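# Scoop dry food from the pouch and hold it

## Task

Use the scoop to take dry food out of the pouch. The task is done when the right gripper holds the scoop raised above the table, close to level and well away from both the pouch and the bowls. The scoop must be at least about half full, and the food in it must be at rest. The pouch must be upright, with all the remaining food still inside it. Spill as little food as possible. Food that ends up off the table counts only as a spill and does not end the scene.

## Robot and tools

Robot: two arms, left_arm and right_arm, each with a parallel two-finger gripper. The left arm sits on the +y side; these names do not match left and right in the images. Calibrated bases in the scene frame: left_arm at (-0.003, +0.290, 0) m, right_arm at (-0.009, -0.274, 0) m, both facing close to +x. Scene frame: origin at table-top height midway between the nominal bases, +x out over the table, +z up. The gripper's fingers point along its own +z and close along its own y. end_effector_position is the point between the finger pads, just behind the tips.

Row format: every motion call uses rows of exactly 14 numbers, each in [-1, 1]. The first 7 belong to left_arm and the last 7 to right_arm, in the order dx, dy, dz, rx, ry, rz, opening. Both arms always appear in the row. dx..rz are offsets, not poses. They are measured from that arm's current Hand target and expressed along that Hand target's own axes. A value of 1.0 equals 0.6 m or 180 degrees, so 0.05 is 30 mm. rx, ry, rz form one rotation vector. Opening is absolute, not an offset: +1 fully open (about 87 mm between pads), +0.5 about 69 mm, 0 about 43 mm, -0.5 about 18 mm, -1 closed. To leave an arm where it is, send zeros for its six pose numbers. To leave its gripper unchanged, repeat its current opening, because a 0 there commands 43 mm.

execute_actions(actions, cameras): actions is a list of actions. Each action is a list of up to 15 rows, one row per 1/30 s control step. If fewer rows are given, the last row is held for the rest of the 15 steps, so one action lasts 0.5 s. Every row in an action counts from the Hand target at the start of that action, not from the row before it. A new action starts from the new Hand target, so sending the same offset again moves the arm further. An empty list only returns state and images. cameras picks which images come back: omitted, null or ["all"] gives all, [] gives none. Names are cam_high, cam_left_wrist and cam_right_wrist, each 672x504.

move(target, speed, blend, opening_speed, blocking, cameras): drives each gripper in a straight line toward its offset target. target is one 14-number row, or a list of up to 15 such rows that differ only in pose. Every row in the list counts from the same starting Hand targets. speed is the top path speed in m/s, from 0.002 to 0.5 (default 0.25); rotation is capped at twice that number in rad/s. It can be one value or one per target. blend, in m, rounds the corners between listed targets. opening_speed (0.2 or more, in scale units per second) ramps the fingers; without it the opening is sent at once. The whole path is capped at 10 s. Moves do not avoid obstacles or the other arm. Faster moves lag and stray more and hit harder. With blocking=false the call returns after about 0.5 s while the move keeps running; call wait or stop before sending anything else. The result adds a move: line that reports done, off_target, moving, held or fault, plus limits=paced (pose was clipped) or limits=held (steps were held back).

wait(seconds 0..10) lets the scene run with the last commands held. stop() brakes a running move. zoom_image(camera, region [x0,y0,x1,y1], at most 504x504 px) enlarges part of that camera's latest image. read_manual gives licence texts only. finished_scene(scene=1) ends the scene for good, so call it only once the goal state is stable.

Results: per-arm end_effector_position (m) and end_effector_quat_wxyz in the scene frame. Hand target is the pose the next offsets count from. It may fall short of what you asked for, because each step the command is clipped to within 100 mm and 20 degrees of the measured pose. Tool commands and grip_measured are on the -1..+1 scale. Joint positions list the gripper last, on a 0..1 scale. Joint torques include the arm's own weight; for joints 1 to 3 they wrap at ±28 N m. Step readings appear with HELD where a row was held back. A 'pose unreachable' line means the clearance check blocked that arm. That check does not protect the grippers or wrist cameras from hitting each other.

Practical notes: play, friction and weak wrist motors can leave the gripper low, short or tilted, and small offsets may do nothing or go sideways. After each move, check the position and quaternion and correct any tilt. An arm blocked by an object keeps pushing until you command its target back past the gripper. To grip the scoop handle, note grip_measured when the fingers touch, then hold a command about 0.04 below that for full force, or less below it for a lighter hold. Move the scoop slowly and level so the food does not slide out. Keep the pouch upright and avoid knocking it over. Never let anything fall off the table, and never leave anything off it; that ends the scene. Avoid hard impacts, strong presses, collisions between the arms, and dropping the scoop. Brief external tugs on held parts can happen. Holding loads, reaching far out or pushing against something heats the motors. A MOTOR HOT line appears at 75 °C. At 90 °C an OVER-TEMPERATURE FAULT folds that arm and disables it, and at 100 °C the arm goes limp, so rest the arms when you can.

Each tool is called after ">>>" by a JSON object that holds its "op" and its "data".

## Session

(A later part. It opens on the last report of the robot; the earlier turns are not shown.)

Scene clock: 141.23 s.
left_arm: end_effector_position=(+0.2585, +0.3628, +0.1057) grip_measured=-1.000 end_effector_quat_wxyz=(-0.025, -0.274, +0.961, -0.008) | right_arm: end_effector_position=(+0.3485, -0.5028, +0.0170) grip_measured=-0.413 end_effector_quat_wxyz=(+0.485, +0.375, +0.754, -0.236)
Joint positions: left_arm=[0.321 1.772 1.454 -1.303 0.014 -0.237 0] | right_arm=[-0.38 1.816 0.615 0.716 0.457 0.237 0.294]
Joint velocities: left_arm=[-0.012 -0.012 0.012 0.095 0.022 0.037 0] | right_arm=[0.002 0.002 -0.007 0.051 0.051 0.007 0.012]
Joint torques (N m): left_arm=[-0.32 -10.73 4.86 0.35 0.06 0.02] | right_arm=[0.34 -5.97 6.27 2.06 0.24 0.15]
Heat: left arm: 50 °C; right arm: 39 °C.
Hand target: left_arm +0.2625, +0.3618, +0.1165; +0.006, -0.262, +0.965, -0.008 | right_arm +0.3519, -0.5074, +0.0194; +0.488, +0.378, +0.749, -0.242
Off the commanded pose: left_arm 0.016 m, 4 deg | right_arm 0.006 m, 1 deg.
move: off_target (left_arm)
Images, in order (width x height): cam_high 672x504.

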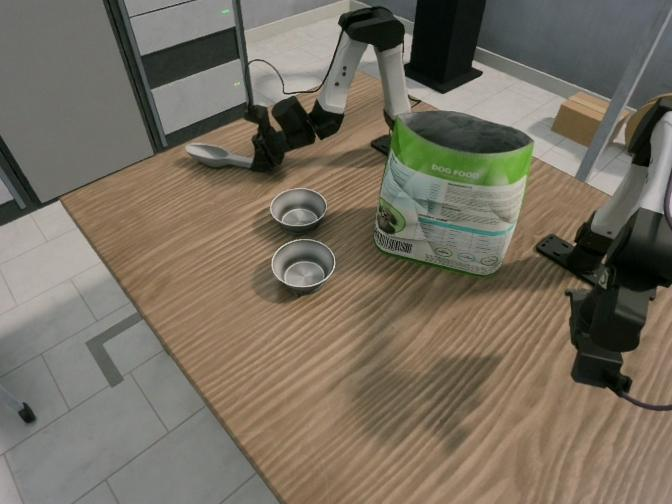

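>>> {"op": "execute_actions", "data": {"actions": [], "cameras": ["cam_high","cam_right_wrist"]}}

Scene clock: 148.67 s.
left_arm: end_effector_position=(+0.2585, +0.3628, +0.1057) grip_measured=-1.000 end_effector_quat_wxyz=(-0.025, -0.274, +0.961, -0.008) | right_arm: end_effector_position=(+0.3485, -0.5028, +0.0170) grip_measured=-0.413 end_effector_quat_wxyz=(+0.485, +0.375, +0.754, -0.236)
Joint positions: left_arm=[0.321 1.772 1.454 -1.303 0.014 -0.237 0] | right_arm=[-0.38 1.816 0.615 0.716 0.457 0.237 0.294]
Joint velocities: left_arm=[0.012 -0.022 0.012 -0.051 0.037 -0.022 0] | right_arm=[0.007 -0.002 -0.017 -0.051 0.022 -0.007 -0.007]
Joint torques (N m): left_arm=[-0.29 -10.7 4.75 0.34 0.06 0.01] | right_arm=[0.34 -5.96 6.27 2.05 0.24 0.15]
Heat: left arm: 49 °C; right arm: 39 °C.
Hand target: left_arm +0.2625, +0.3618, +0.1165; +0.006, -0.262, +0.965, -0.008 | right_arm +0.3519, -0.5074, +0.0194; +0.488, +0.378, +0.749, -0.242
Tool commands: left_gripper/opening=-1.0 right_gripper/opening=-0.5
Off the commanded pose: left_arm 0.016 m, 4 deg | right_arm 0.006 m, 1 deg.
Images, in order (width x height): cam_high 672x504, cam_right_wrist 672x504.

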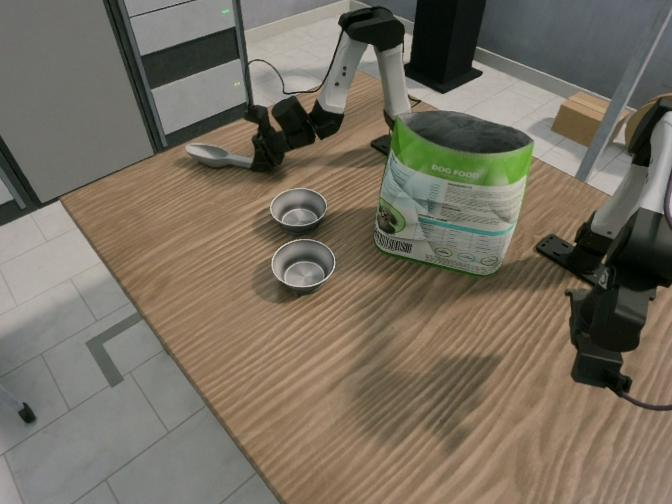

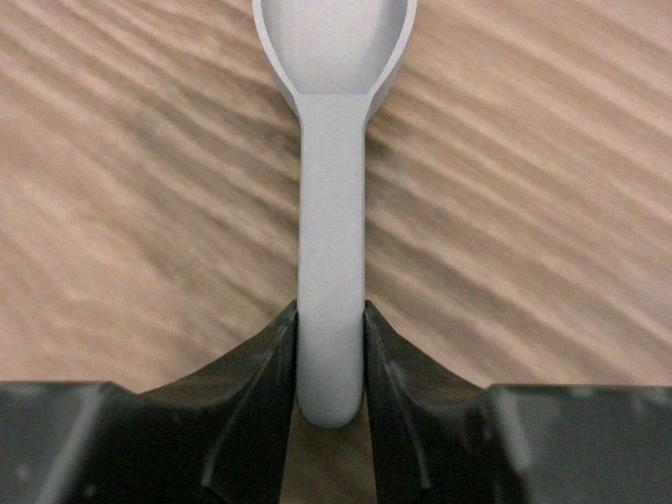

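>>> {"op": "move", "data": {"target": [0,0,0,0,0,0,-1,0,0,0,0,0,0,0.4], "opening_speed": 1.0, "cameras": ["cam_right_wrist"]}}

Scene clock: 150.30 s.
left_arm: end_effector_position=(+0.2585, +0.3628, +0.1057) grip_measured=-1.000 end_effector_quat_wxyz=(-0.025, -0.273, +0.962, -0.008) | right_arm: end_effector_position=(+0.3449, -0.5081, +0.0171) grip_measured=+0.400 end_effector_quat_wxyz=(+0.483, +0.381, +0.751, -0.241)
Joint positions: left_arm=[0.321 1.772 1.454 -1.303 0.014 -0.236 0] | right_arm=[-0.394 1.816 0.615 0.716 0.46 0.237 0.7]
Joint velocities: left_arm=[-0.007 0.002 -0.017 -0.037 -0.066 -0.022 0] | right_arm=[-0.022 -0.017 -0.012 -0.095 -0.022 -0.007 -0.015]
Joint torques (N m): left_arm=[-0.29 -10.71 4.83 0.34 0.07 0.02] | right_arm=[0.34 -5.98 6.27 2.05 0.2 0.15]
Heat: left arm: 49 °C; right arm: 39 °C.
Hand target: left_arm +0.2625, +0.3618, +0.1165; +0.006, -0.262, +0.965, -0.008 | right_arm +0.3519, -0.5074, +0.0194; +0.488, +0.378, +0.749, -0.242
Off the commanded pose: left_arm 0.012 m, 4 deg | right_arm 0.007 m, 1 deg.
move: off_target (left_arm)
Images, in order (width x height): cam_right_wrist 672x504.

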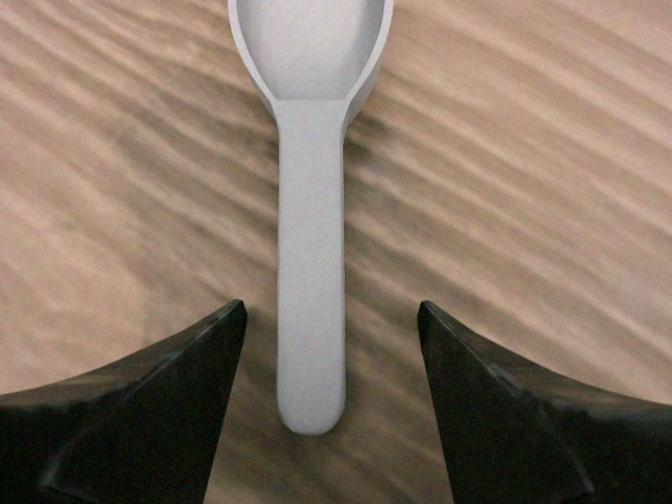

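>>> {"op": "move", "data": {"target": [0,0,0,0,0,0,-1,-0.2437,0.0017,-0.1087,0,0,0,0.4], "speed": 0.12, "cameras": ["cam_right_wrist"]}}

>>> {"op": "execute_actions", "data": {"actions": [], "cameras": ["cam_high"]}}

Scene clock: 156.87 s.
left_arm: end_effector_position=(+0.2585, +0.3628, +0.1057) grip_measured=-1.000 end_effector_quat_wxyz=(-0.025, -0.273, +0.962, -0.008) | right_arm: end_effector_position=(+0.3478, -0.5093, +0.1616) grip_measured=+0.400 end_effector_quat_wxyz=(+0.480, +0.381, +0.753, -0.241)
Joint positions: left_arm=[0.321 1.772 1.454 -1.303 0.014 -0.236 0] | right_arm=[-0.394 1.456 0.947 0.016 0.46 0.237 0.7]
Joint velocities: left_arm=[-0.012 0.007 -0.002 0.051 -0.037 -0.022 0] | right_arm=[0.007 0.002 0.012 -0.007 -0.051 -0.037 -0.009]
Joint torques (N m): left_arm=[-0.38 -10.77 4.78 0.34 0.07 -0.01] | right_arm=[0.47 -8.17 10.29 1.52 0.22 0.16]
Heat: left arm: 48 °C; right arm: 39 °C.
Hand target: left_arm +0.2625, +0.3618, +0.1165; +0.006, -0.262, +0.965, -0.008 | right_arm +0.3506, -0.5062, +0.1799; +0.488, +0.378, +0.749, -0.242
Off the commanded pose: left_arm 0.012 m, 4 deg | right_arm 0.019 m, 1 deg.
move: off_target (left_arm, right_arm)
Images, in order (width x height): cam_right_wrist 672x504.

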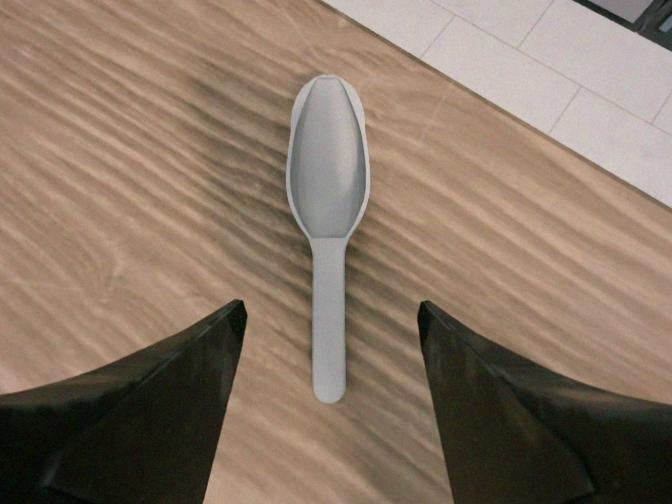

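Scene clock: 156.87 s.
left_arm: end_effector_position=(+0.2585, +0.3628, +0.1057) grip_measured=-1.000 end_effector_quat_wxyz=(-0.025, -0.273, +0.962, -0.008) | right_arm: end_effector_position=(+0.3478, -0.5093, +0.1616) grip_measured=+0.400 end_effector_quat_wxyz=(+0.480, +0.381, +0.753, -0.241)
Joint positions: left_arm=[0.321 1.772 1.454 -1.303 0.014 -0.236 0] | right_arm=[-0.394 1.456 0.947 0.016 0.46 0.237 0.7]
Joint velocities: left_arm=[-0.012 0.007 -0.002 0.051 -0.037 -0.022 0] | right_arm=[0.007 0.002 0.012 -0.007 -0.051 -0.037 -0.009]
Joint torques (N m): left_arm=[-0.38 -10.77 4.78 0.34 0.07 -0.01] | right_arm=[0.47 -8.17 10.29 1.52 0.22 0.16]
Heat: left arm: 48 °C; right arm: 39 °C.
Hand target: left_arm +0.2625, +0.3618, +0.1165; +0.006, -0.262, +0.965, -0.008 | right_arm +0.3506, -0.5062, +0.1799; +0.488, +0.378, +0.749, -0.242
Tool commands: left_gripper/opening=-1.0 right_gripper/opening=+0.4
Off the commanded pose: left_arm 0.012 m, 4 deg | right_arm 0.019 m, 1 deg.
Images, in order (width x height): cam_high 672x504.

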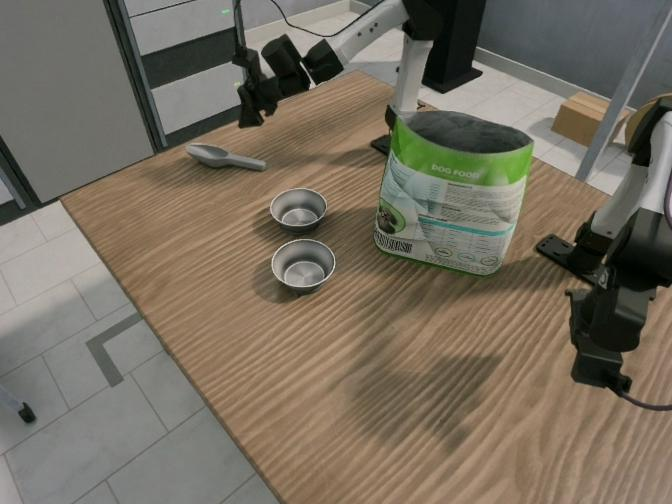

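>>> {"op": "move", "data": {"target": [[0,0,0,0,0,0,-1,0.0297,-0.0023,-0.2305,0.0174,0.2102,0.0303,-1],[0,0,0,0,0,0,-1,0.2335,0.0883,-0.441,0.0347,0.4204,0.0605,-1]], "speed": 0.18, "blend": [0.04,0], "opening_speed": 1.0, "cameras": ["cam_high","cam_right_wrist"]}}

Scene clock: 161.83 s.
left_arm: end_effector_position=(+0.2585, +0.3628, +0.1057) grip_measured=-1.000 end_effector_quat_wxyz=(-0.025, -0.273, +0.962, -0.008) | right_arm: end_effector_position=(+0.2138, -0.2426, +0.1606) grip_measured=-0.993 end_effector_quat_wxyz=(-0.060, +0.528, +0.846, +0.033)
Joint positions: left_arm=[0.321 1.772 1.454 -1.303 0.014 -0.236 0] | right_arm=[-0.078 1.527 1.387 -1.51 -0.112 1.007 0.003]
Joint velocities: left_arm=[-0.012 -0.002 -0.012 -0.051 -0.007 -0.037 0] | right_arm=[0.007 0.002 -0.007 0.022 -0.051 -0.051 -0.009]
Joint torques (N m): left_arm=[-0.29 -10.71 4.83 0.34 0.09 0.02] | right_arm=[0.47 -5.19 4.68 0.04 -0.22 0.21]
Heat: left arm: 48 °C; right arm: 38 °C.
Hand target: left_arm +0.2625, +0.3618, +0.1165; +0.006, -0.262, +0.965, -0.008 | right_arm +0.2113, -0.2375, +0.1597; -0.074, +0.534, +0.841, +0.040
Off the commanded pose: left_arm 0.012 m, 4 deg | right_arm 0.008 m, 2 deg.
move: off_target (left_arm)
Images, in order (width x height): cam_high 672x504, cam_right_wrist 672x504.

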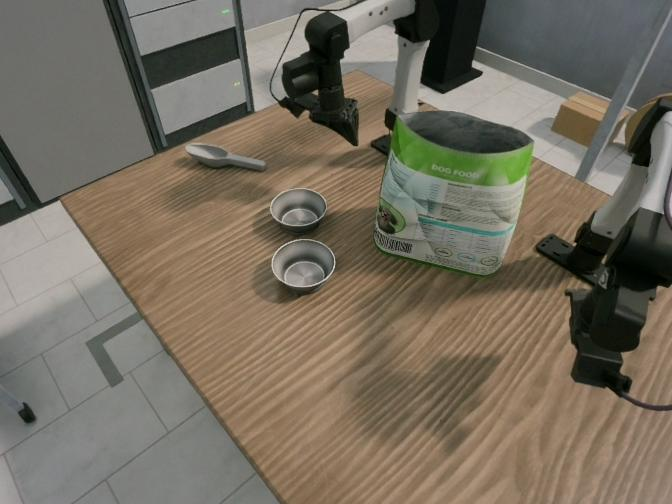

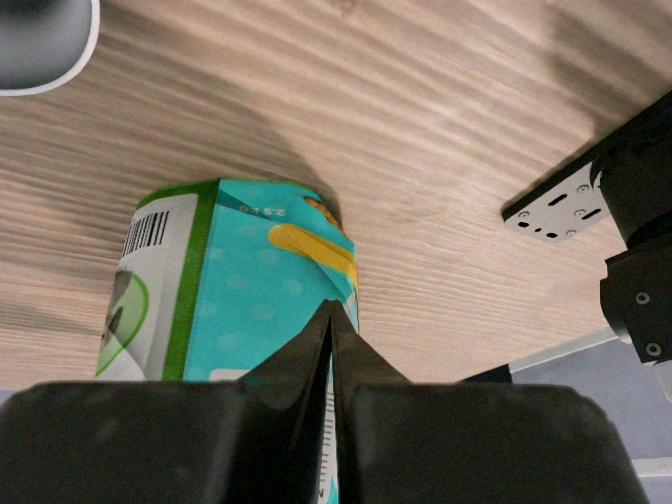

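>>> {"op": "zoom_image", "data": {"camera": "cam_right_wrist", "region": [80, 120, 460, 405]}}

Scaled by 1.326 from the camera's 672x504 image, which has a finer 960x720 frame.

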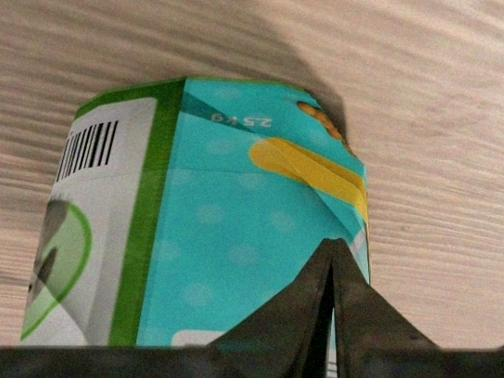

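>>> {"op": "move", "data": {"target": [0,0,0,0,0,0,-1,-0.0038,0.0138,0.1592,-0.0105,0.0466,0.0273,-1], "speed": 0.12, "cameras": ["cam_high","cam_right_wrist"]}}

Scene clock: 167.60 s.
left_arm: end_effector_position=(+0.2585, +0.3628, +0.1057) grip_measured=-1.000 end_effector_quat_wxyz=(-0.025, -0.273, +0.962, -0.008) | right_arm: end_effector_position=(+0.2089, -0.2220, +0.0658) grip_measured=-0.993 end_effector_quat_wxyz=(-0.129, +0.556, +0.818, +0.075)
Joint positions: left_arm=[0.321 1.772 1.454 -1.303 0.014 -0.236 0] | right_arm=[-0.096 1.609 1.034 -1.16 -0.25 1.05 0.003]
Joint velocities: left_arm=[-0.012 0.007 -0.012 -0.007 0.022 0.022 0] | right_arm=[0.012 0.012 0.012 -0.022 -0.037 -0.007 -0.003]
Joint torques (N m): left_arm=[-0.32 -10.74 4.85 0.33 0.06 0.02] | right_arm=[-0.7 -5.57 4.45 0.19 -0.32 0.2]
Heat: left arm: 47 °C; right arm: 37 °C.
Hand target: left_arm +0.2625, +0.3618, +0.1165; +0.006, -0.262, +0.965, -0.008 | right_arm +0.2135, -0.2211, +0.0651; -0.128, +0.566, +0.809, +0.089
Off the commanded pose: left_arm 0.012 m, 4 deg | right_arm 0.003 m, 2 deg.
move: off_target (left_arm)
Images, in order (width x height): cam_high 672x504, cam_right_wrist 672x504.

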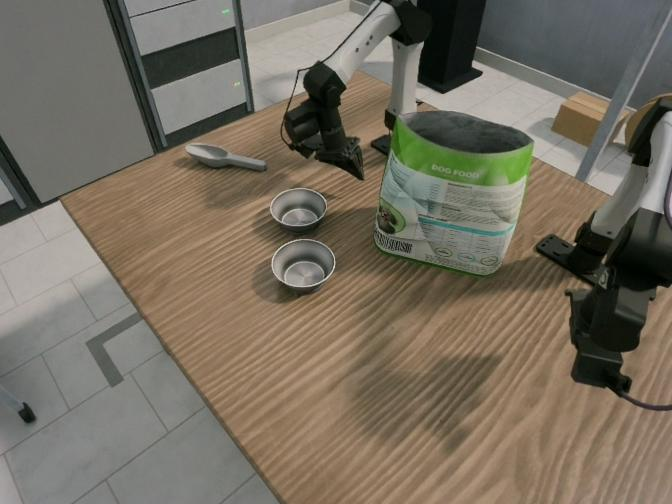

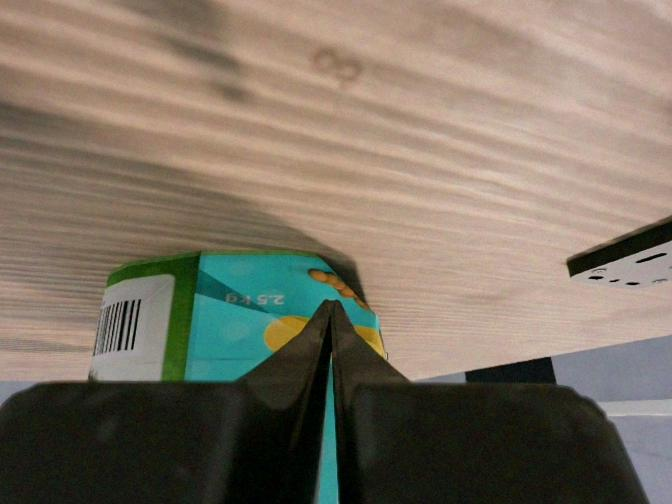

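>>> {"op": "move", "data": {"target": [0,0,0,0,0,0,-1,0.1268,-0.0273,0.0498,0,0,0,-1], "speed": 0.08, "cameras": ["cam_right_wrist"]}}

Scene clock: 170.27 s.
left_arm: end_effector_position=(+0.2585, +0.3628, +0.1057) grip_measured=-1.000 end_effector_quat_wxyz=(-0.025, -0.273, +0.962, -0.008) | right_arm: end_effector_position=(+0.1662, -0.1552, +0.0560) grip_measured=-0.993 end_effector_quat_wxyz=(-0.134, +0.564, +0.812, +0.069)
Joint positions: left_arm=[0.321 1.772 1.454 -1.303 0.014 -0.236 0] | right_arm=[0.192 1.448 0.841 -1.062 -0.285 1.364 0.003]
Joint velocities: left_arm=[0.002 -0.012 0.012 -0.037 0.007 0.051 0] | right_arm=[-0.012 0.002 -0.007 -0.007 0.007 0.037 0.003]
Joint torques (N m): left_arm=[-0.31 -10.74 4.86 0.33 0.08 0] | right_arm=[0.42 -6.76 4.37 0.33 -0.31 0.21]
Heat: left arm: 47 °C; right arm: 37 °C.
Hand target: left_arm +0.2625, +0.3618, +0.1165; +0.006, -0.262, +0.965, -0.008 | right_arm +0.1702, -0.1508, +0.0601; -0.127, +0.566, +0.809, +0.090
Off the commanded pose: left_arm 0.012 m, 4 deg | right_arm 0.008 m, 2 deg.
move: off_target (left_arm)
Images, in order (width x height): cam_right_wrist 672x504.

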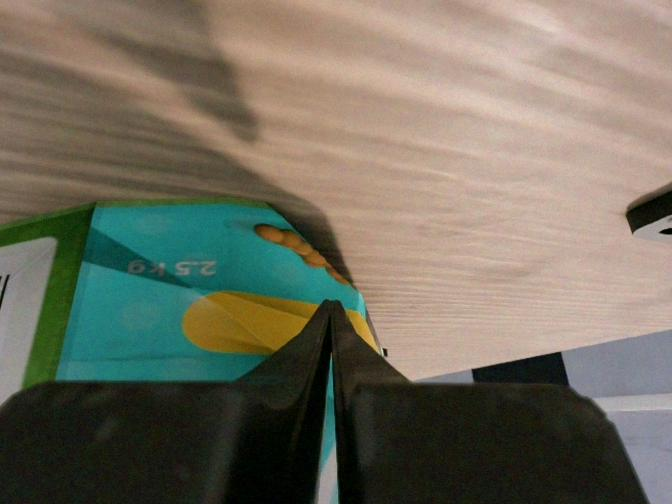

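>>> {"op": "move", "data": {"target": [0,0,0,0,0,0,-1,0.1112,0,0.0362,0,0,0,-1], "speed": 0.06, "cameras": ["cam_high","cam_right_wrist"]}}

Scene clock: 172.53 s.
left_arm: end_effector_position=(+0.2585, +0.3628, +0.1057) grip_measured=-1.000 end_effector_quat_wxyz=(-0.025, -0.273, +0.962, -0.008) | right_arm: end_effector_position=(+0.1370, -0.1049, +0.0536) grip_measured=-0.994 end_effector_quat_wxyz=(-0.129, +0.576, +0.806, +0.042)
Joint positions: left_arm=[0.321 1.772 1.454 -1.303 0.014 -0.236 0] | right_arm=[0.491 1.401 0.806 -1.024 -0.267 1.699 0.003]
Joint velocities: left_arm=[-0.017 0.012 0.002 -0.037 -0.022 -0.022 0] | right_arm=[-0.007 -0.007 0.012 -0.051 -0.007 0.007 0.003]
Joint torques (N m): left_arm=[-0.38 -10.73 4.86 0.33 0.08 0.02] | right_arm=[1.55 -6.13 4.9 1.03 -0.52 0.28]
Heat: left arm: 47 °C; right arm: 37 °C.
Hand target: left_arm +0.2625, +0.3618, +0.1165; +0.006, -0.262, +0.965, -0.008 | right_arm +0.1463, -0.0854, +0.0606; -0.127, +0.566, +0.809, +0.092
Off the commanded pose: left_arm 0.012 m, 4 deg | right_arm 0.023 m, 6 deg.
move: off_target (left_arm, right_arm)
Images, in order (width x height): cam_high 672x504, cam_right_wrist 672x504.

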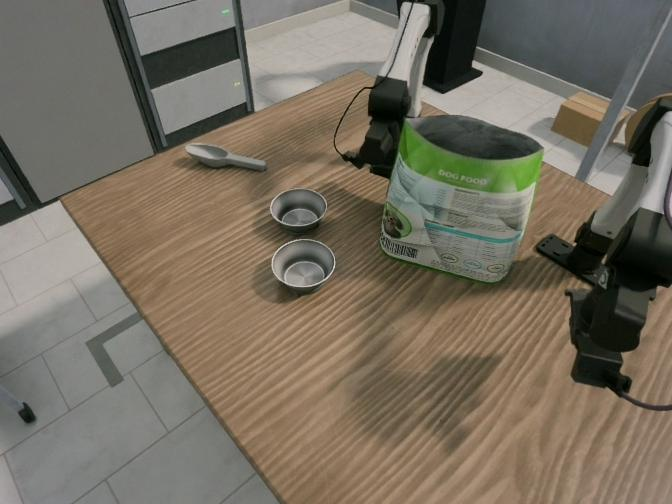

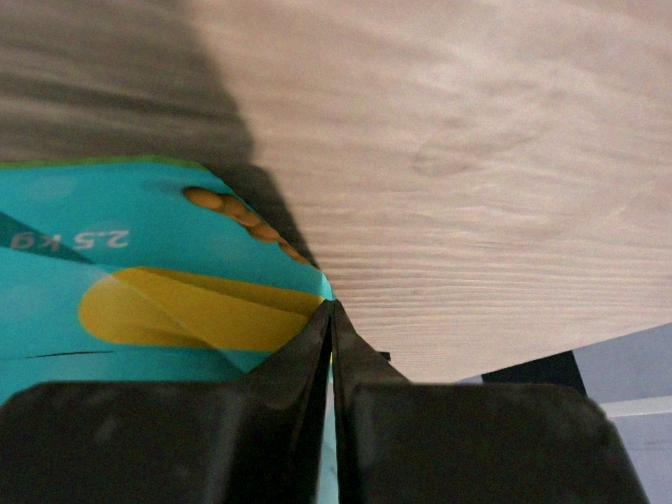

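>>> {"op": "move", "data": {"target": [0,0,0,0,0,0,-1,0.1092,0.0203,0.0353,0.0171,0,-0.0528,-1], "speed": 0.06, "cameras": ["cam_high","cam_right_wrist"]}}

Scene clock: 176.43 s.
left_arm: end_effector_position=(+0.2585, +0.3628, +0.1057) grip_measured=-1.000 end_effector_quat_wxyz=(-0.025, -0.273, +0.962, -0.008) | right_arm: end_effector_position=(+0.1215, -0.0466, +0.0508) grip_measured=-0.993 end_effector_quat_wxyz=(-0.131, +0.506, +0.852, +0.028)
Joint positions: left_arm=[0.321 1.772 1.454 -1.303 0.014 -0.236 0] | right_arm=[0.746 1.537 0.916 -0.978 -0.267 1.788 0.003]
Joint velocities: left_arm=[-0.027 0.002 -0.022 -0.022 0.037 0.037 0] | right_arm=[0.012 -0.007 0.007 -0.007 -0.037 0.037 -0.009]
Joint torques (N m): left_arm=[-0.34 -10.73 4.83 0.34 0.08 0] | right_arm=[1.65 -4.41 8.94 1.03 -0.45 0.25]
Heat: left arm: 47 °C; right arm: 37 °C.
Hand target: left_arm +0.2625, +0.3618, +0.1165; +0.006, -0.262, +0.965, -0.008 | right_arm +0.1342, -0.0167, +0.0619; -0.133, +0.494, +0.856, +0.081
Off the commanded pose: left_arm 0.012 m, 4 deg | right_arm 0.034 m, 6 deg.
move: off_target (left_arm, right_arm)
Images, in order (width x height): cam_high 672x504, cam_right_wrist 672x504.

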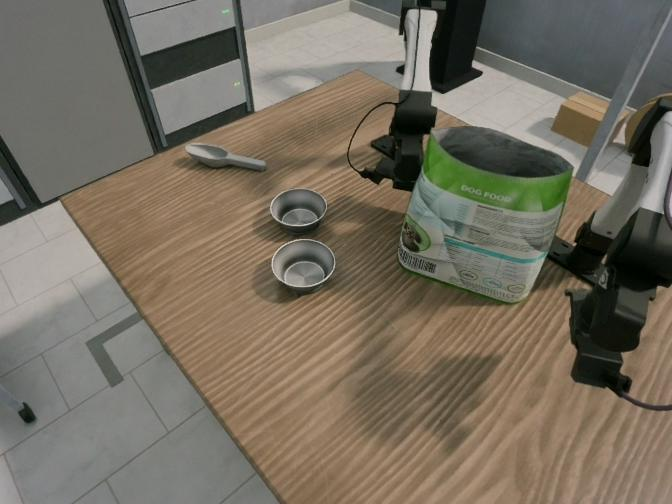

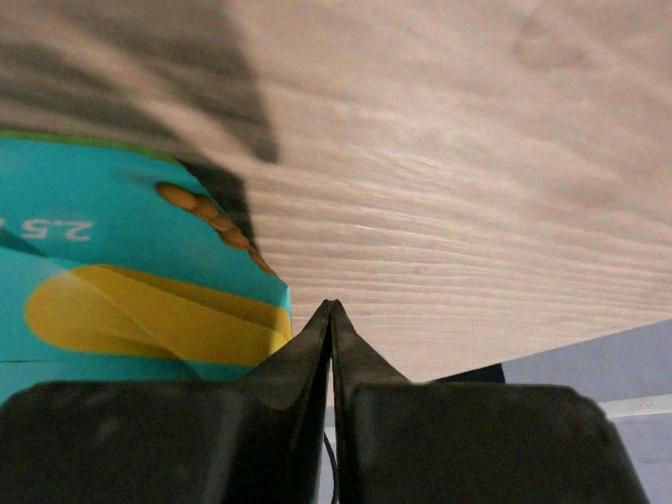

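>>> {"op": "move", "data": {"target": [[0,0,0,0,0,0,-1,-0.1002,-0.051,-0.0327,0,0,0,-1],[0.1057,-0.0582,-0.0555,0.0454,0.0898,-0.3294,-1,-0.0835,-0.0033,-0.2025,0,0,0,-1]], "speed": 0.12}}

Scene clock: 185.37 s.
left_arm: end_effector_position=(+0.2277, +0.2995, +0.1413) grip_measured=-1.000 end_effector_quat_wxyz=(+0.119, +0.690, -0.707, +0.102) | right_arm: end_effector_position=(+0.1681, -0.0952, +0.1512) grip_measured=-0.993 end_effector_quat_wxyz=(-0.129, +0.494, +0.857, +0.064)
Joint positions: left_arm=[0.416 1.561 1.285 -1.45 0.274 -1.111 0] | right_arm=[0.456 1.488 1.267 -1.398 -0.285 1.469 0.003]
Joint velocities: left_arm=[-0.002 0.012 -0.012 -0.022 -0.007 0.037 0] | right_arm=[0.002 0.012 -0.017 0.051 -0.007 0.022 -0.014]
Joint torques (N m): left_arm=[0.64 -8.16 4.67 -0.19 0.2 -0.19] | right_arm=[-0.9 -4.63 8.69 0 -0.33 0.04]
Heat: left arm: 46 °C; right arm: 38 °C.
Hand target: left_arm +0.2256, +0.2989, +0.1501; +0.109, +0.698, -0.698, +0.112 | right_arm +0.1733, -0.0926, +0.1613; -0.134, +0.494, +0.856, +0.079
Off the commanded pose: left_arm 0.009 m, 2 deg | right_arm 0.013 m, 2 deg.
move: off_target (right_arm)

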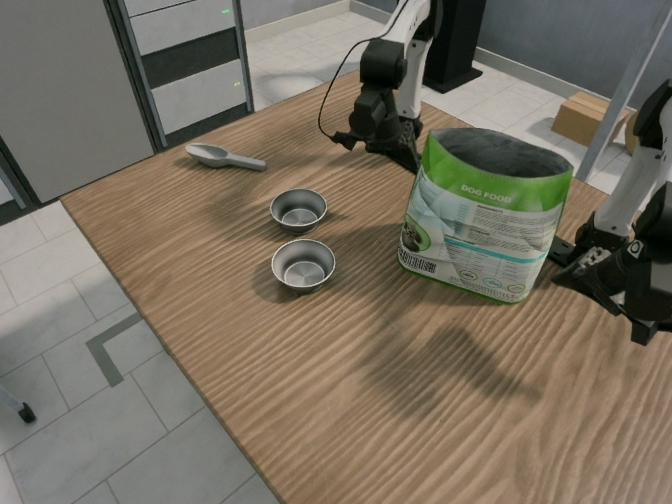

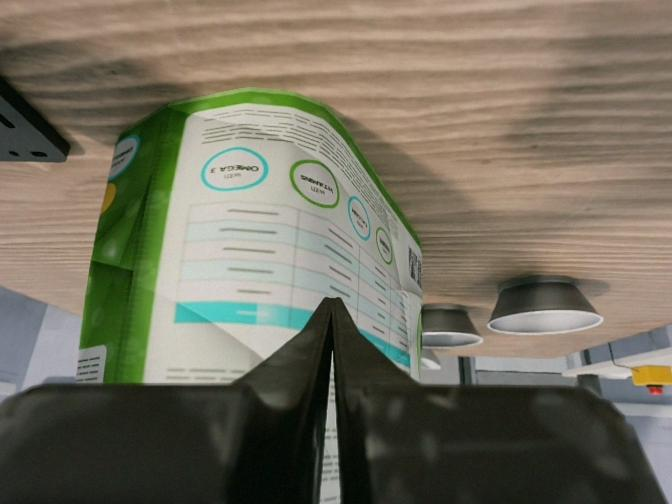

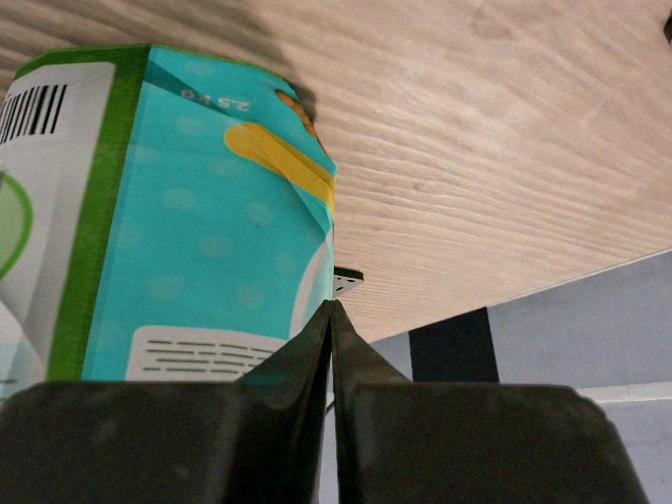

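>>> {"op": "move", "data": {"target": [[-0.0405,0.0765,0.1403,0,0,0,-1,-0.209,-0.058,-0.1355,0,0,0,-1],[-0.0405,0.0765,0.1403,0,0,0,-1,-0.4408,-0.092,-0.263,-0.0089,-0.2326,-0.0184,-1],[-0.0405,0.0765,0.1403,0,0,0,-1,-0.7002,-0.088,-0.2587,-0.0177,-0.4652,-0.0367,-1]], "speed": 0.16, "blend": [0.03,0.04,0], "cameras": ["cam_left_wrist","cam_high","cam_right_wrist"]}}

Scene clock: 198.63 s.
left_arm: end_effector_position=(+0.1765, +0.2913, +0.0590) grip_measured=-1.000 end_effector_quat_wxyz=(+0.129, +0.700, -0.695, +0.104) | right_arm: end_effector_position=(+0.3555, -0.4929, +0.1725) grip_measured=-0.994 end_effector_quat_wxyz=(+0.477, +0.377, +0.762, -0.224)
Joint positions: left_arm=[0.491 1.451 0.839 -1.15 0.274 -1.064 0] | right_arm=[-0.354 1.445 1.002 -0.076 0.459 0.269 0.003]
Joint velocities: left_arm=[-0.002 0.002 -0.012 -0.051 -0.007 -0.037 0] | right_arm=[-0.007 0.012 -0.002 0.022 -0.022 0.022 -0.009]
Joint torques (N m): left_arm=[0.7 -6.37 4.33 0.07 0.07 -0.02] | right_arm=[-0.81 -5.98 5.91 2.48 0.32 0.02]
Heat: left arm: 44 °C; right arm: 39 °C.
Hand target: left_arm +0.1790, +0.2947, +0.0628; +0.109, +0.698, -0.698, +0.113 | right_arm +0.3537, -0.5030, +0.1766; +0.487, +0.382, +0.748, -0.238
Off the commanded pose: left_arm 0.007 m, 3 deg | right_arm 0.016 m, 3 deg.
move: off_target (left_arm, right_arm)

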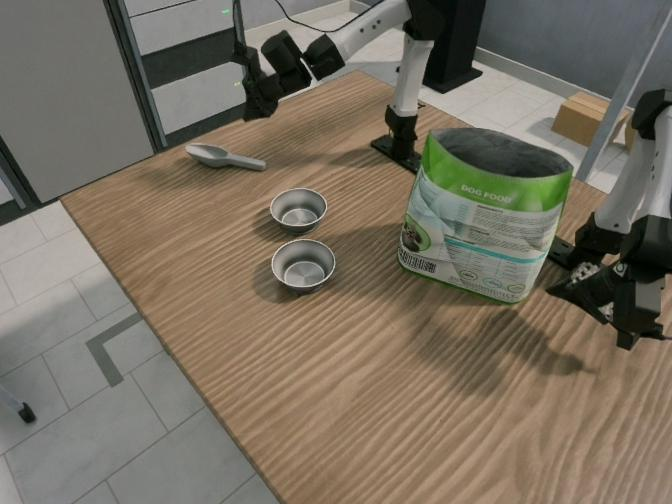

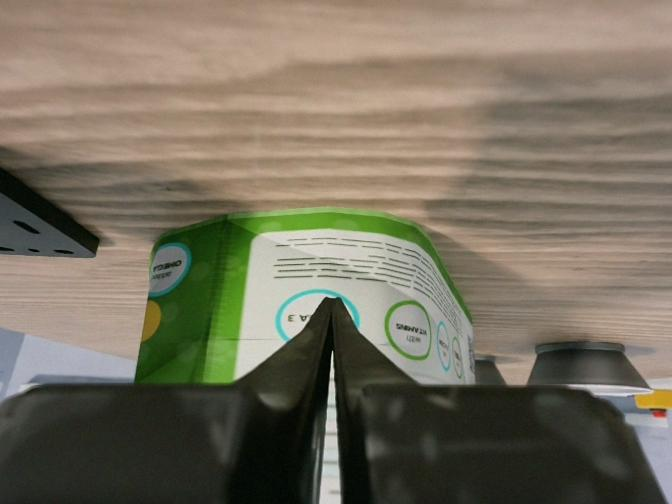

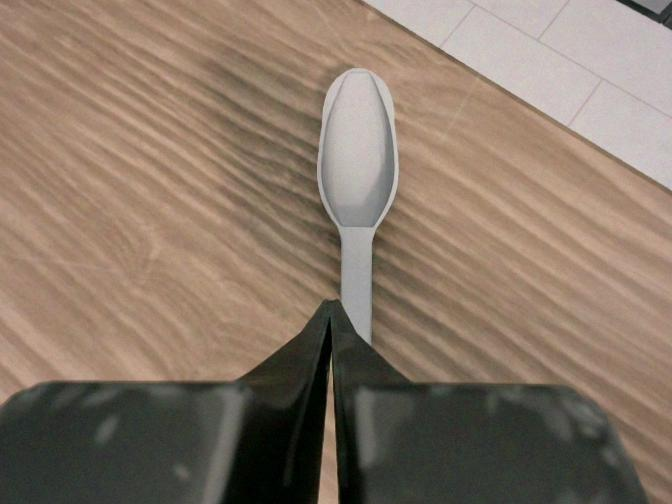

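>>> {"op": "move", "data": {"target": [[0.0092,-0.0317,0.0083,0,0,0,-1,0,0,0,0,0,0,0.4],[0.1495,-0.0633,0.0505,0,0,0,-1,0,0,0,0,0,0,0.4]], "speed": 0.06, "opening_speed": 1.0, "cameras": ["cam_left_wrist","cam_high"]}}

Scene clock: 202.07 s.
left_arm: end_effector_position=(+0.2079, +0.2137, +0.0515) grip_measured=-1.000 end_effector_quat_wxyz=(+0.113, +0.704, -0.697, +0.076) | right_arm: end_effector_position=(+0.3556, -0.4930, +0.1728) grip_measured=+0.400 end_effector_quat_wxyz=(+0.478, +0.376, +0.762, -0.224)
Joint positions: left_arm=[0.053 1.454 0.839 -1.021 0.265 -1.524 0] | right_arm=[-0.354 1.445 1.002 -0.074 0.459 0.268 0.7]
Joint velocities: left_arm=[0.017 -0.012 -0.002 -0.022 0.007 0.037 0] | right_arm=[-0.017 -0.012 -0.012 -0.051 0.007 -0.066 -0.012]
Joint torques (N m): left_arm=[-1.59 -5.64 5.5 0.38 0.57 -0.28] | right_arm=[-0.81 -6 5.89 2.49 0.32 0.03]
Heat: left arm: 44 °C; right arm: 39 °C.
Hand target: left_arm +0.2185, +0.2009, +0.0615; +0.108, +0.698, -0.699, +0.112 | right_arm +0.3537, -0.5030, +0.1766; +0.487, +0.382, +0.748, -0.238
Off the commanded pose: left_arm 0.019 m, 4 deg | right_arm 0.011 m, 3 deg.
move: off_target (left_arm, right_arm)
Images, in order (width x height): cam_high 672x504, cam_left_wrist 672x504.

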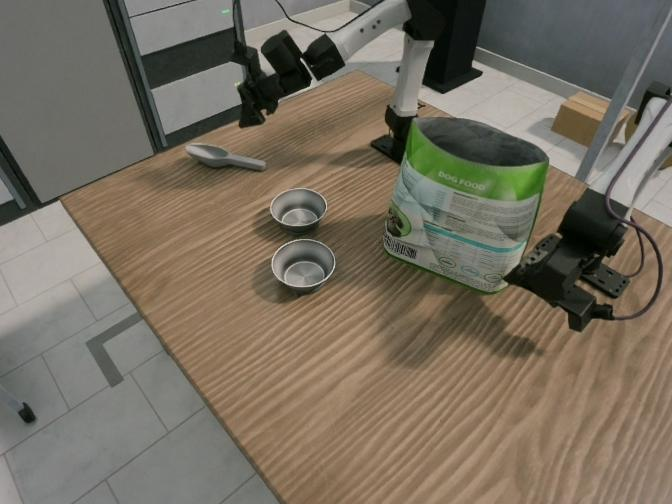

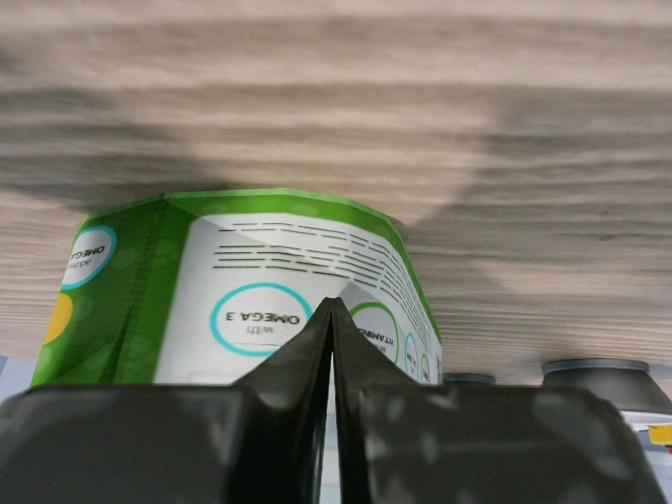

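>>> {"op": "move", "data": {"target": [0.0833,-0.0283,0.0237,-0.0137,0.0002,0.0422,-1,0,0,0,0,0,0,0.4], "speed": 0.06, "cameras": ["cam_left_wrist","cam_high"]}}

Scene clock: 205.03 s.
left_arm: end_effector_position=(+0.2183, +0.1675, +0.0518) grip_measured=-1.000 end_effector_quat_wxyz=(-0.117, -0.654, +0.744, -0.062) | right_arm: end_effector_position=(+0.3556, -0.4930, +0.1728) grip_measured=+0.400 end_effector_quat_wxyz=(+0.478, +0.376, +0.762, -0.224)
Joint positions: left_arm=[-0.156 1.552 0.934 -1.007 0.261 -1.595 0] | right_arm=[-0.354 1.445 1.002 -0.074 0.459 0.268 0.7]
Joint velocities: left_arm=[0.007 0.007 -0.017 0.007 -0.051 0.007 0] | right_arm=[0.007 -0.012 0.012 0.007 -0.095 0.037 -0.009]
Joint torques (N m): left_arm=[-1.48 -4.19 8.29 0.5 0.61 -0.3] | right_arm=[-0.8 -6 5.89 2.49 0.32 0.03]
Heat: left arm: 43 °C; right arm: 39 °C.
Hand target: left_arm +0.2364, +0.1495, +0.0633; -0.116, -0.648, +0.745, -0.104 | right_arm +0.3537, -0.5030, +0.1766; +0.487, +0.382, +0.748, -0.238
Off the commanded pose: left_arm 0.028 m, 5 deg | right_arm 0.011 m, 3 deg.
move: off_target (left_arm, right_arm)
Images, in order (width x height): cam_high 672x504, cam_left_wrist 672x504.

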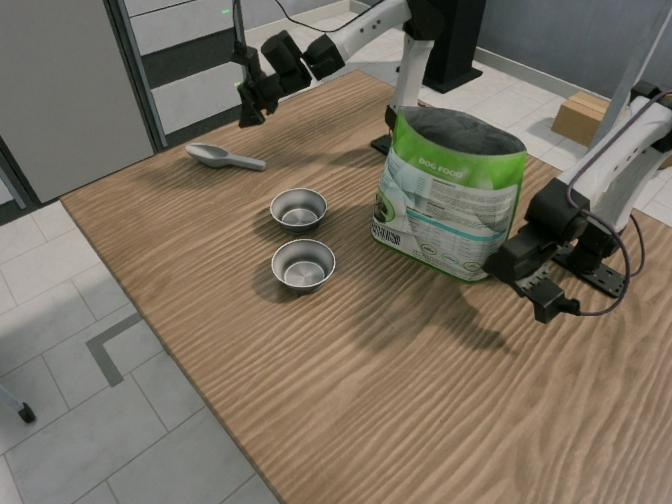

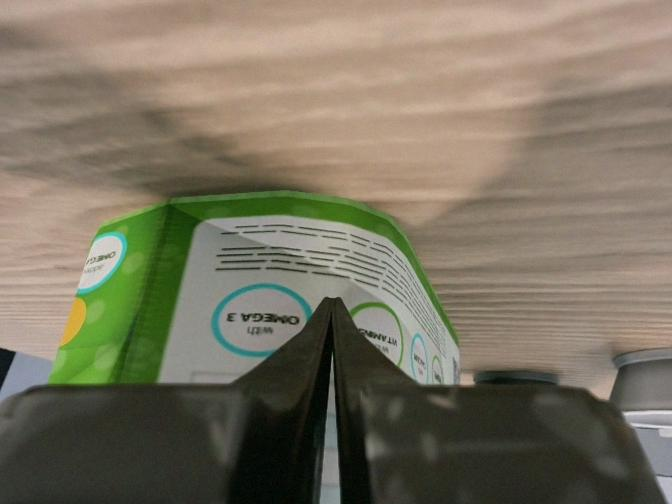

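>>> {"op": "move", "data": {"target": [[-0.0837,0.0172,-0.0913,0,0,0,-1,0,0,0,0,0,0,0.4],[-0.1057,-0.1178,-0.2202,0.0909,0.0803,0.1519,-1,0,0,0,0,0,0,0.4],[0.103,-0.2327,-0.1522,0.1948,0.1721,0.3254,-1,0,0,0,0,0,0,0.4]], "speed": 0.16, "blend": [0.02,0.04,0], "cameras": ["cam_left_wrist","cam_high"]}}

Scene clock: 216.87 s.
left_arm: end_effector_position=(+0.3581, +0.1027, +0.1567) grip_measured=-1.000 end_effector_quat_wxyz=(-0.070, -0.194, +0.845, -0.494) | right_arm: end_effector_position=(+0.3556, -0.4930, +0.1728) grip_measured=+0.400 end_effector_quat_wxyz=(+0.478, +0.376, +0.762, -0.224)
Joint positions: left_arm=[-0.061 1.969 1.517 -0.869 1.026 -0.656 0] | right_arm=[-0.354 1.445 1.002 -0.074 0.459 0.268 0.7]
Joint velocities: left_arm=[-0.007 -0.007 -0.017 0.037 0.037 -0.022 0] | right_arm=[-0.007 0.002 -0.007 -0.051 0.066 -0.022 -0.004]
Joint torques (N m): left_arm=[-0.21 -8.12 9.14 1.06 0.68 0.07] | right_arm=[-0.81 -6 5.89 2.49 0.32 0.03]
Heat: left arm: 42 °C; right arm: 39 °C.
Hand target: left_arm +0.3721, +0.1019, +0.1682; -0.040, -0.168, +0.841, -0.513 | right_arm +0.3537, -0.5030, +0.1766; +0.487, +0.382, +0.748, -0.238
Off the commanded pose: left_arm 0.018 m, 5 deg | right_arm 0.011 m, 3 deg.
move: off_target (left_arm, right_arm)
Images, in order (width x height): cam_high 672x504, cam_left_wrist 672x504.

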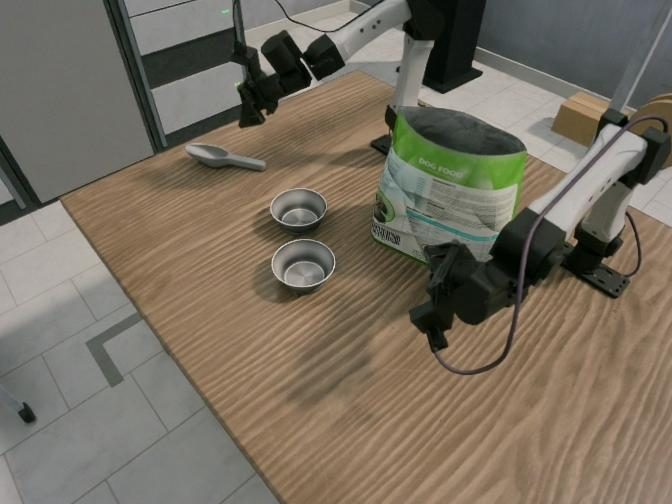

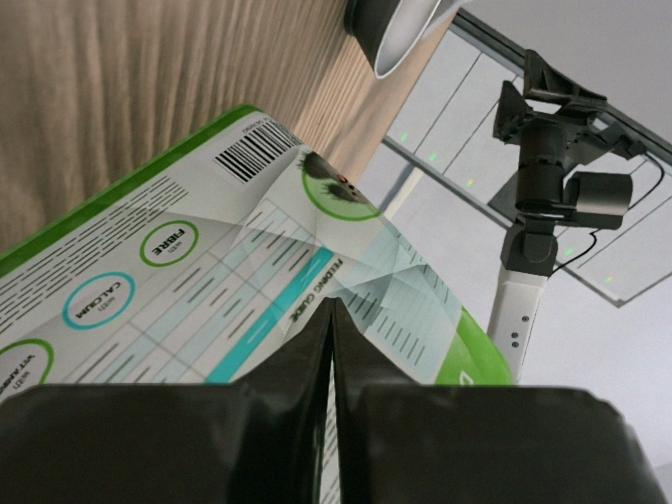

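>>> {"op": "move", "data": {"target": [0.0645,0.0445,0.2828,0.065,0.0607,0.1069,-1,0,0,0,0,0,0,0.4], "speed": 0.12, "cameras": ["cam_left_wrist","cam_high"]}}

Scene clock: 222.13 s.
left_arm: end_effector_position=(+0.3402, -0.0458, +0.0720) grip_measured=-1.000 end_effector_quat_wxyz=(-0.026, +0.007, +0.803, -0.596) | right_arm: end_effector_position=(+0.3556, -0.4930, +0.1728) grip_measured=+0.400 end_effector_quat_wxyz=(+0.478, +0.376, +0.762, -0.224)
Joint positions: left_arm=[-0.403 2.199 1.287 0.197 1.115 -0.943 0] | right_arm=[-0.354 1.445 1.002 -0.074 0.459 0.268 0.7]
Joint velocities: left_arm=[-0.012 -0.007 -0.002 0.066 0.007 -0.037 0] | right_arm=[-0.027 0.002 0.002 -0.037 -0.051 0.007 -0.007]
Joint torques (N m): left_arm=[0.12 -9.59 4.83 1.94 0.5 -0.13] | right_arm=[-0.83 -5.98 5.89 2.49 0.32 0.03]
Heat: left arm: 42 °C; right arm: 39 °C.
Hand target: left_arm +0.3440, -0.0451, +0.0757; -0.014, +0.020, +0.793, -0.609 | right_arm +0.3537, -0.5030, +0.1766; +0.487, +0.382, +0.748, -0.238
Off the commanded pose: left_arm 0.006 m, 3 deg | right_arm 0.011 m, 3 deg.
move: off_target (left_arm, right_arm)
Images, in order (width x height): cam_high 672x504, cam_left_wrist 672x504.

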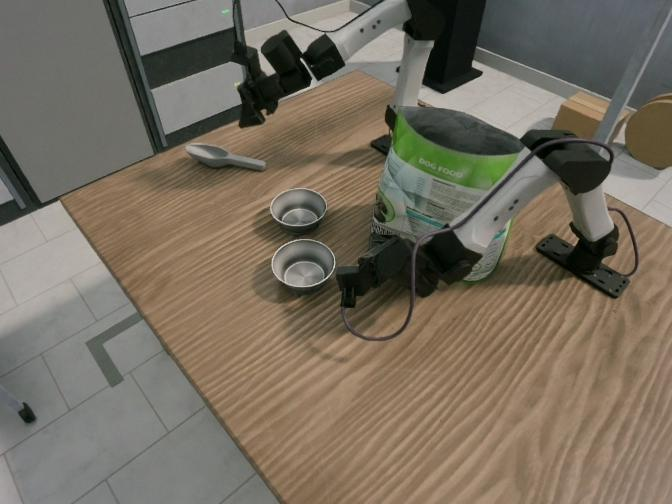

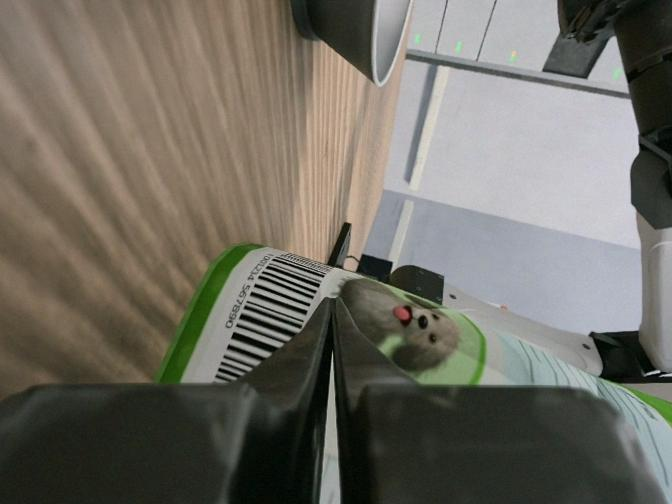

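>>> {"op": "move", "data": {"target": [0.1798,0.0047,0.062,0,0.0322,0.0086,-1,0,0,0,0,0,0,0.4], "speed": 0.06, "cameras": ["cam_left_wrist","cam_high"]}}

Scene clock: 225.33 s.
left_arm: end_effector_position=(+0.2468, -0.0673, +0.0431) grip_measured=-1.000 end_effector_quat_wxyz=(-0.050, +0.027, +0.805, -0.591) | right_arm: end_effector_position=(+0.3556, -0.4930, +0.1728) grip_measured=+0.400 end_effector_quat_wxyz=(+0.478, +0.376, +0.762, -0.224)
Joint positions: left_arm=[-0.556 2.115 0.943 0.542 1.041 -1.059 0] | right_arm=[-0.354 1.445 1.002 -0.074 0.459 0.268 0.7]
Joint velocities: left_arm=[0.002 0.012 0.007 -0.037 -0.066 0.007 0] | right_arm=[-0.012 -0.002 -0.017 -0.007 -0.007 0.007 0.004]
Joint torques (N m): left_arm=[-2.04 -12.86 3.02 1.75 0.5 -0.12] | right_arm=[-0.81 -5.98 5.89 2.49 0.32 0.03]
Heat: left arm: 43 °C; right arm: 39 °C.
Hand target: left_arm +0.2343, -0.0750, +0.0651; -0.045, +0.061, +0.791, -0.607 | right_arm +0.3537, -0.5030, +0.1766; +0.487, +0.382, +0.748, -0.238
Off the commanded pose: left_arm 0.025 m, 5 deg | right_arm 0.011 m, 3 deg.
move: off_target (left_arm, right_arm)
Images, in order (width x height): cam_high 672x504, cam_left_wrist 672x504.

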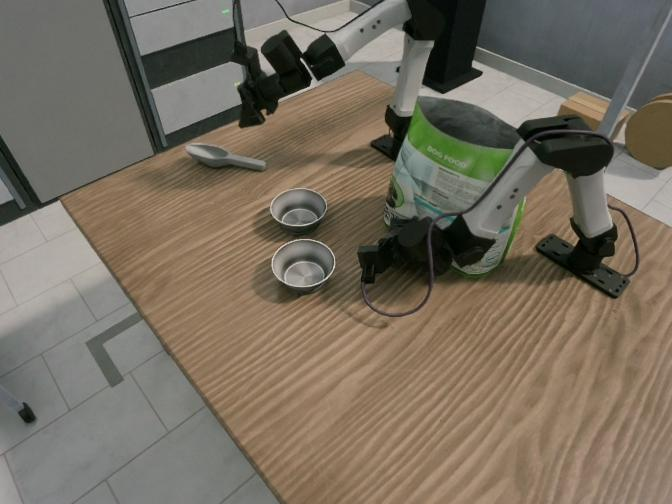

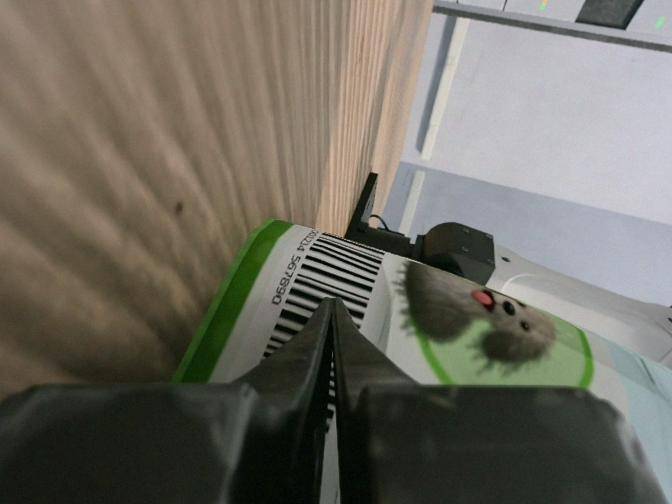

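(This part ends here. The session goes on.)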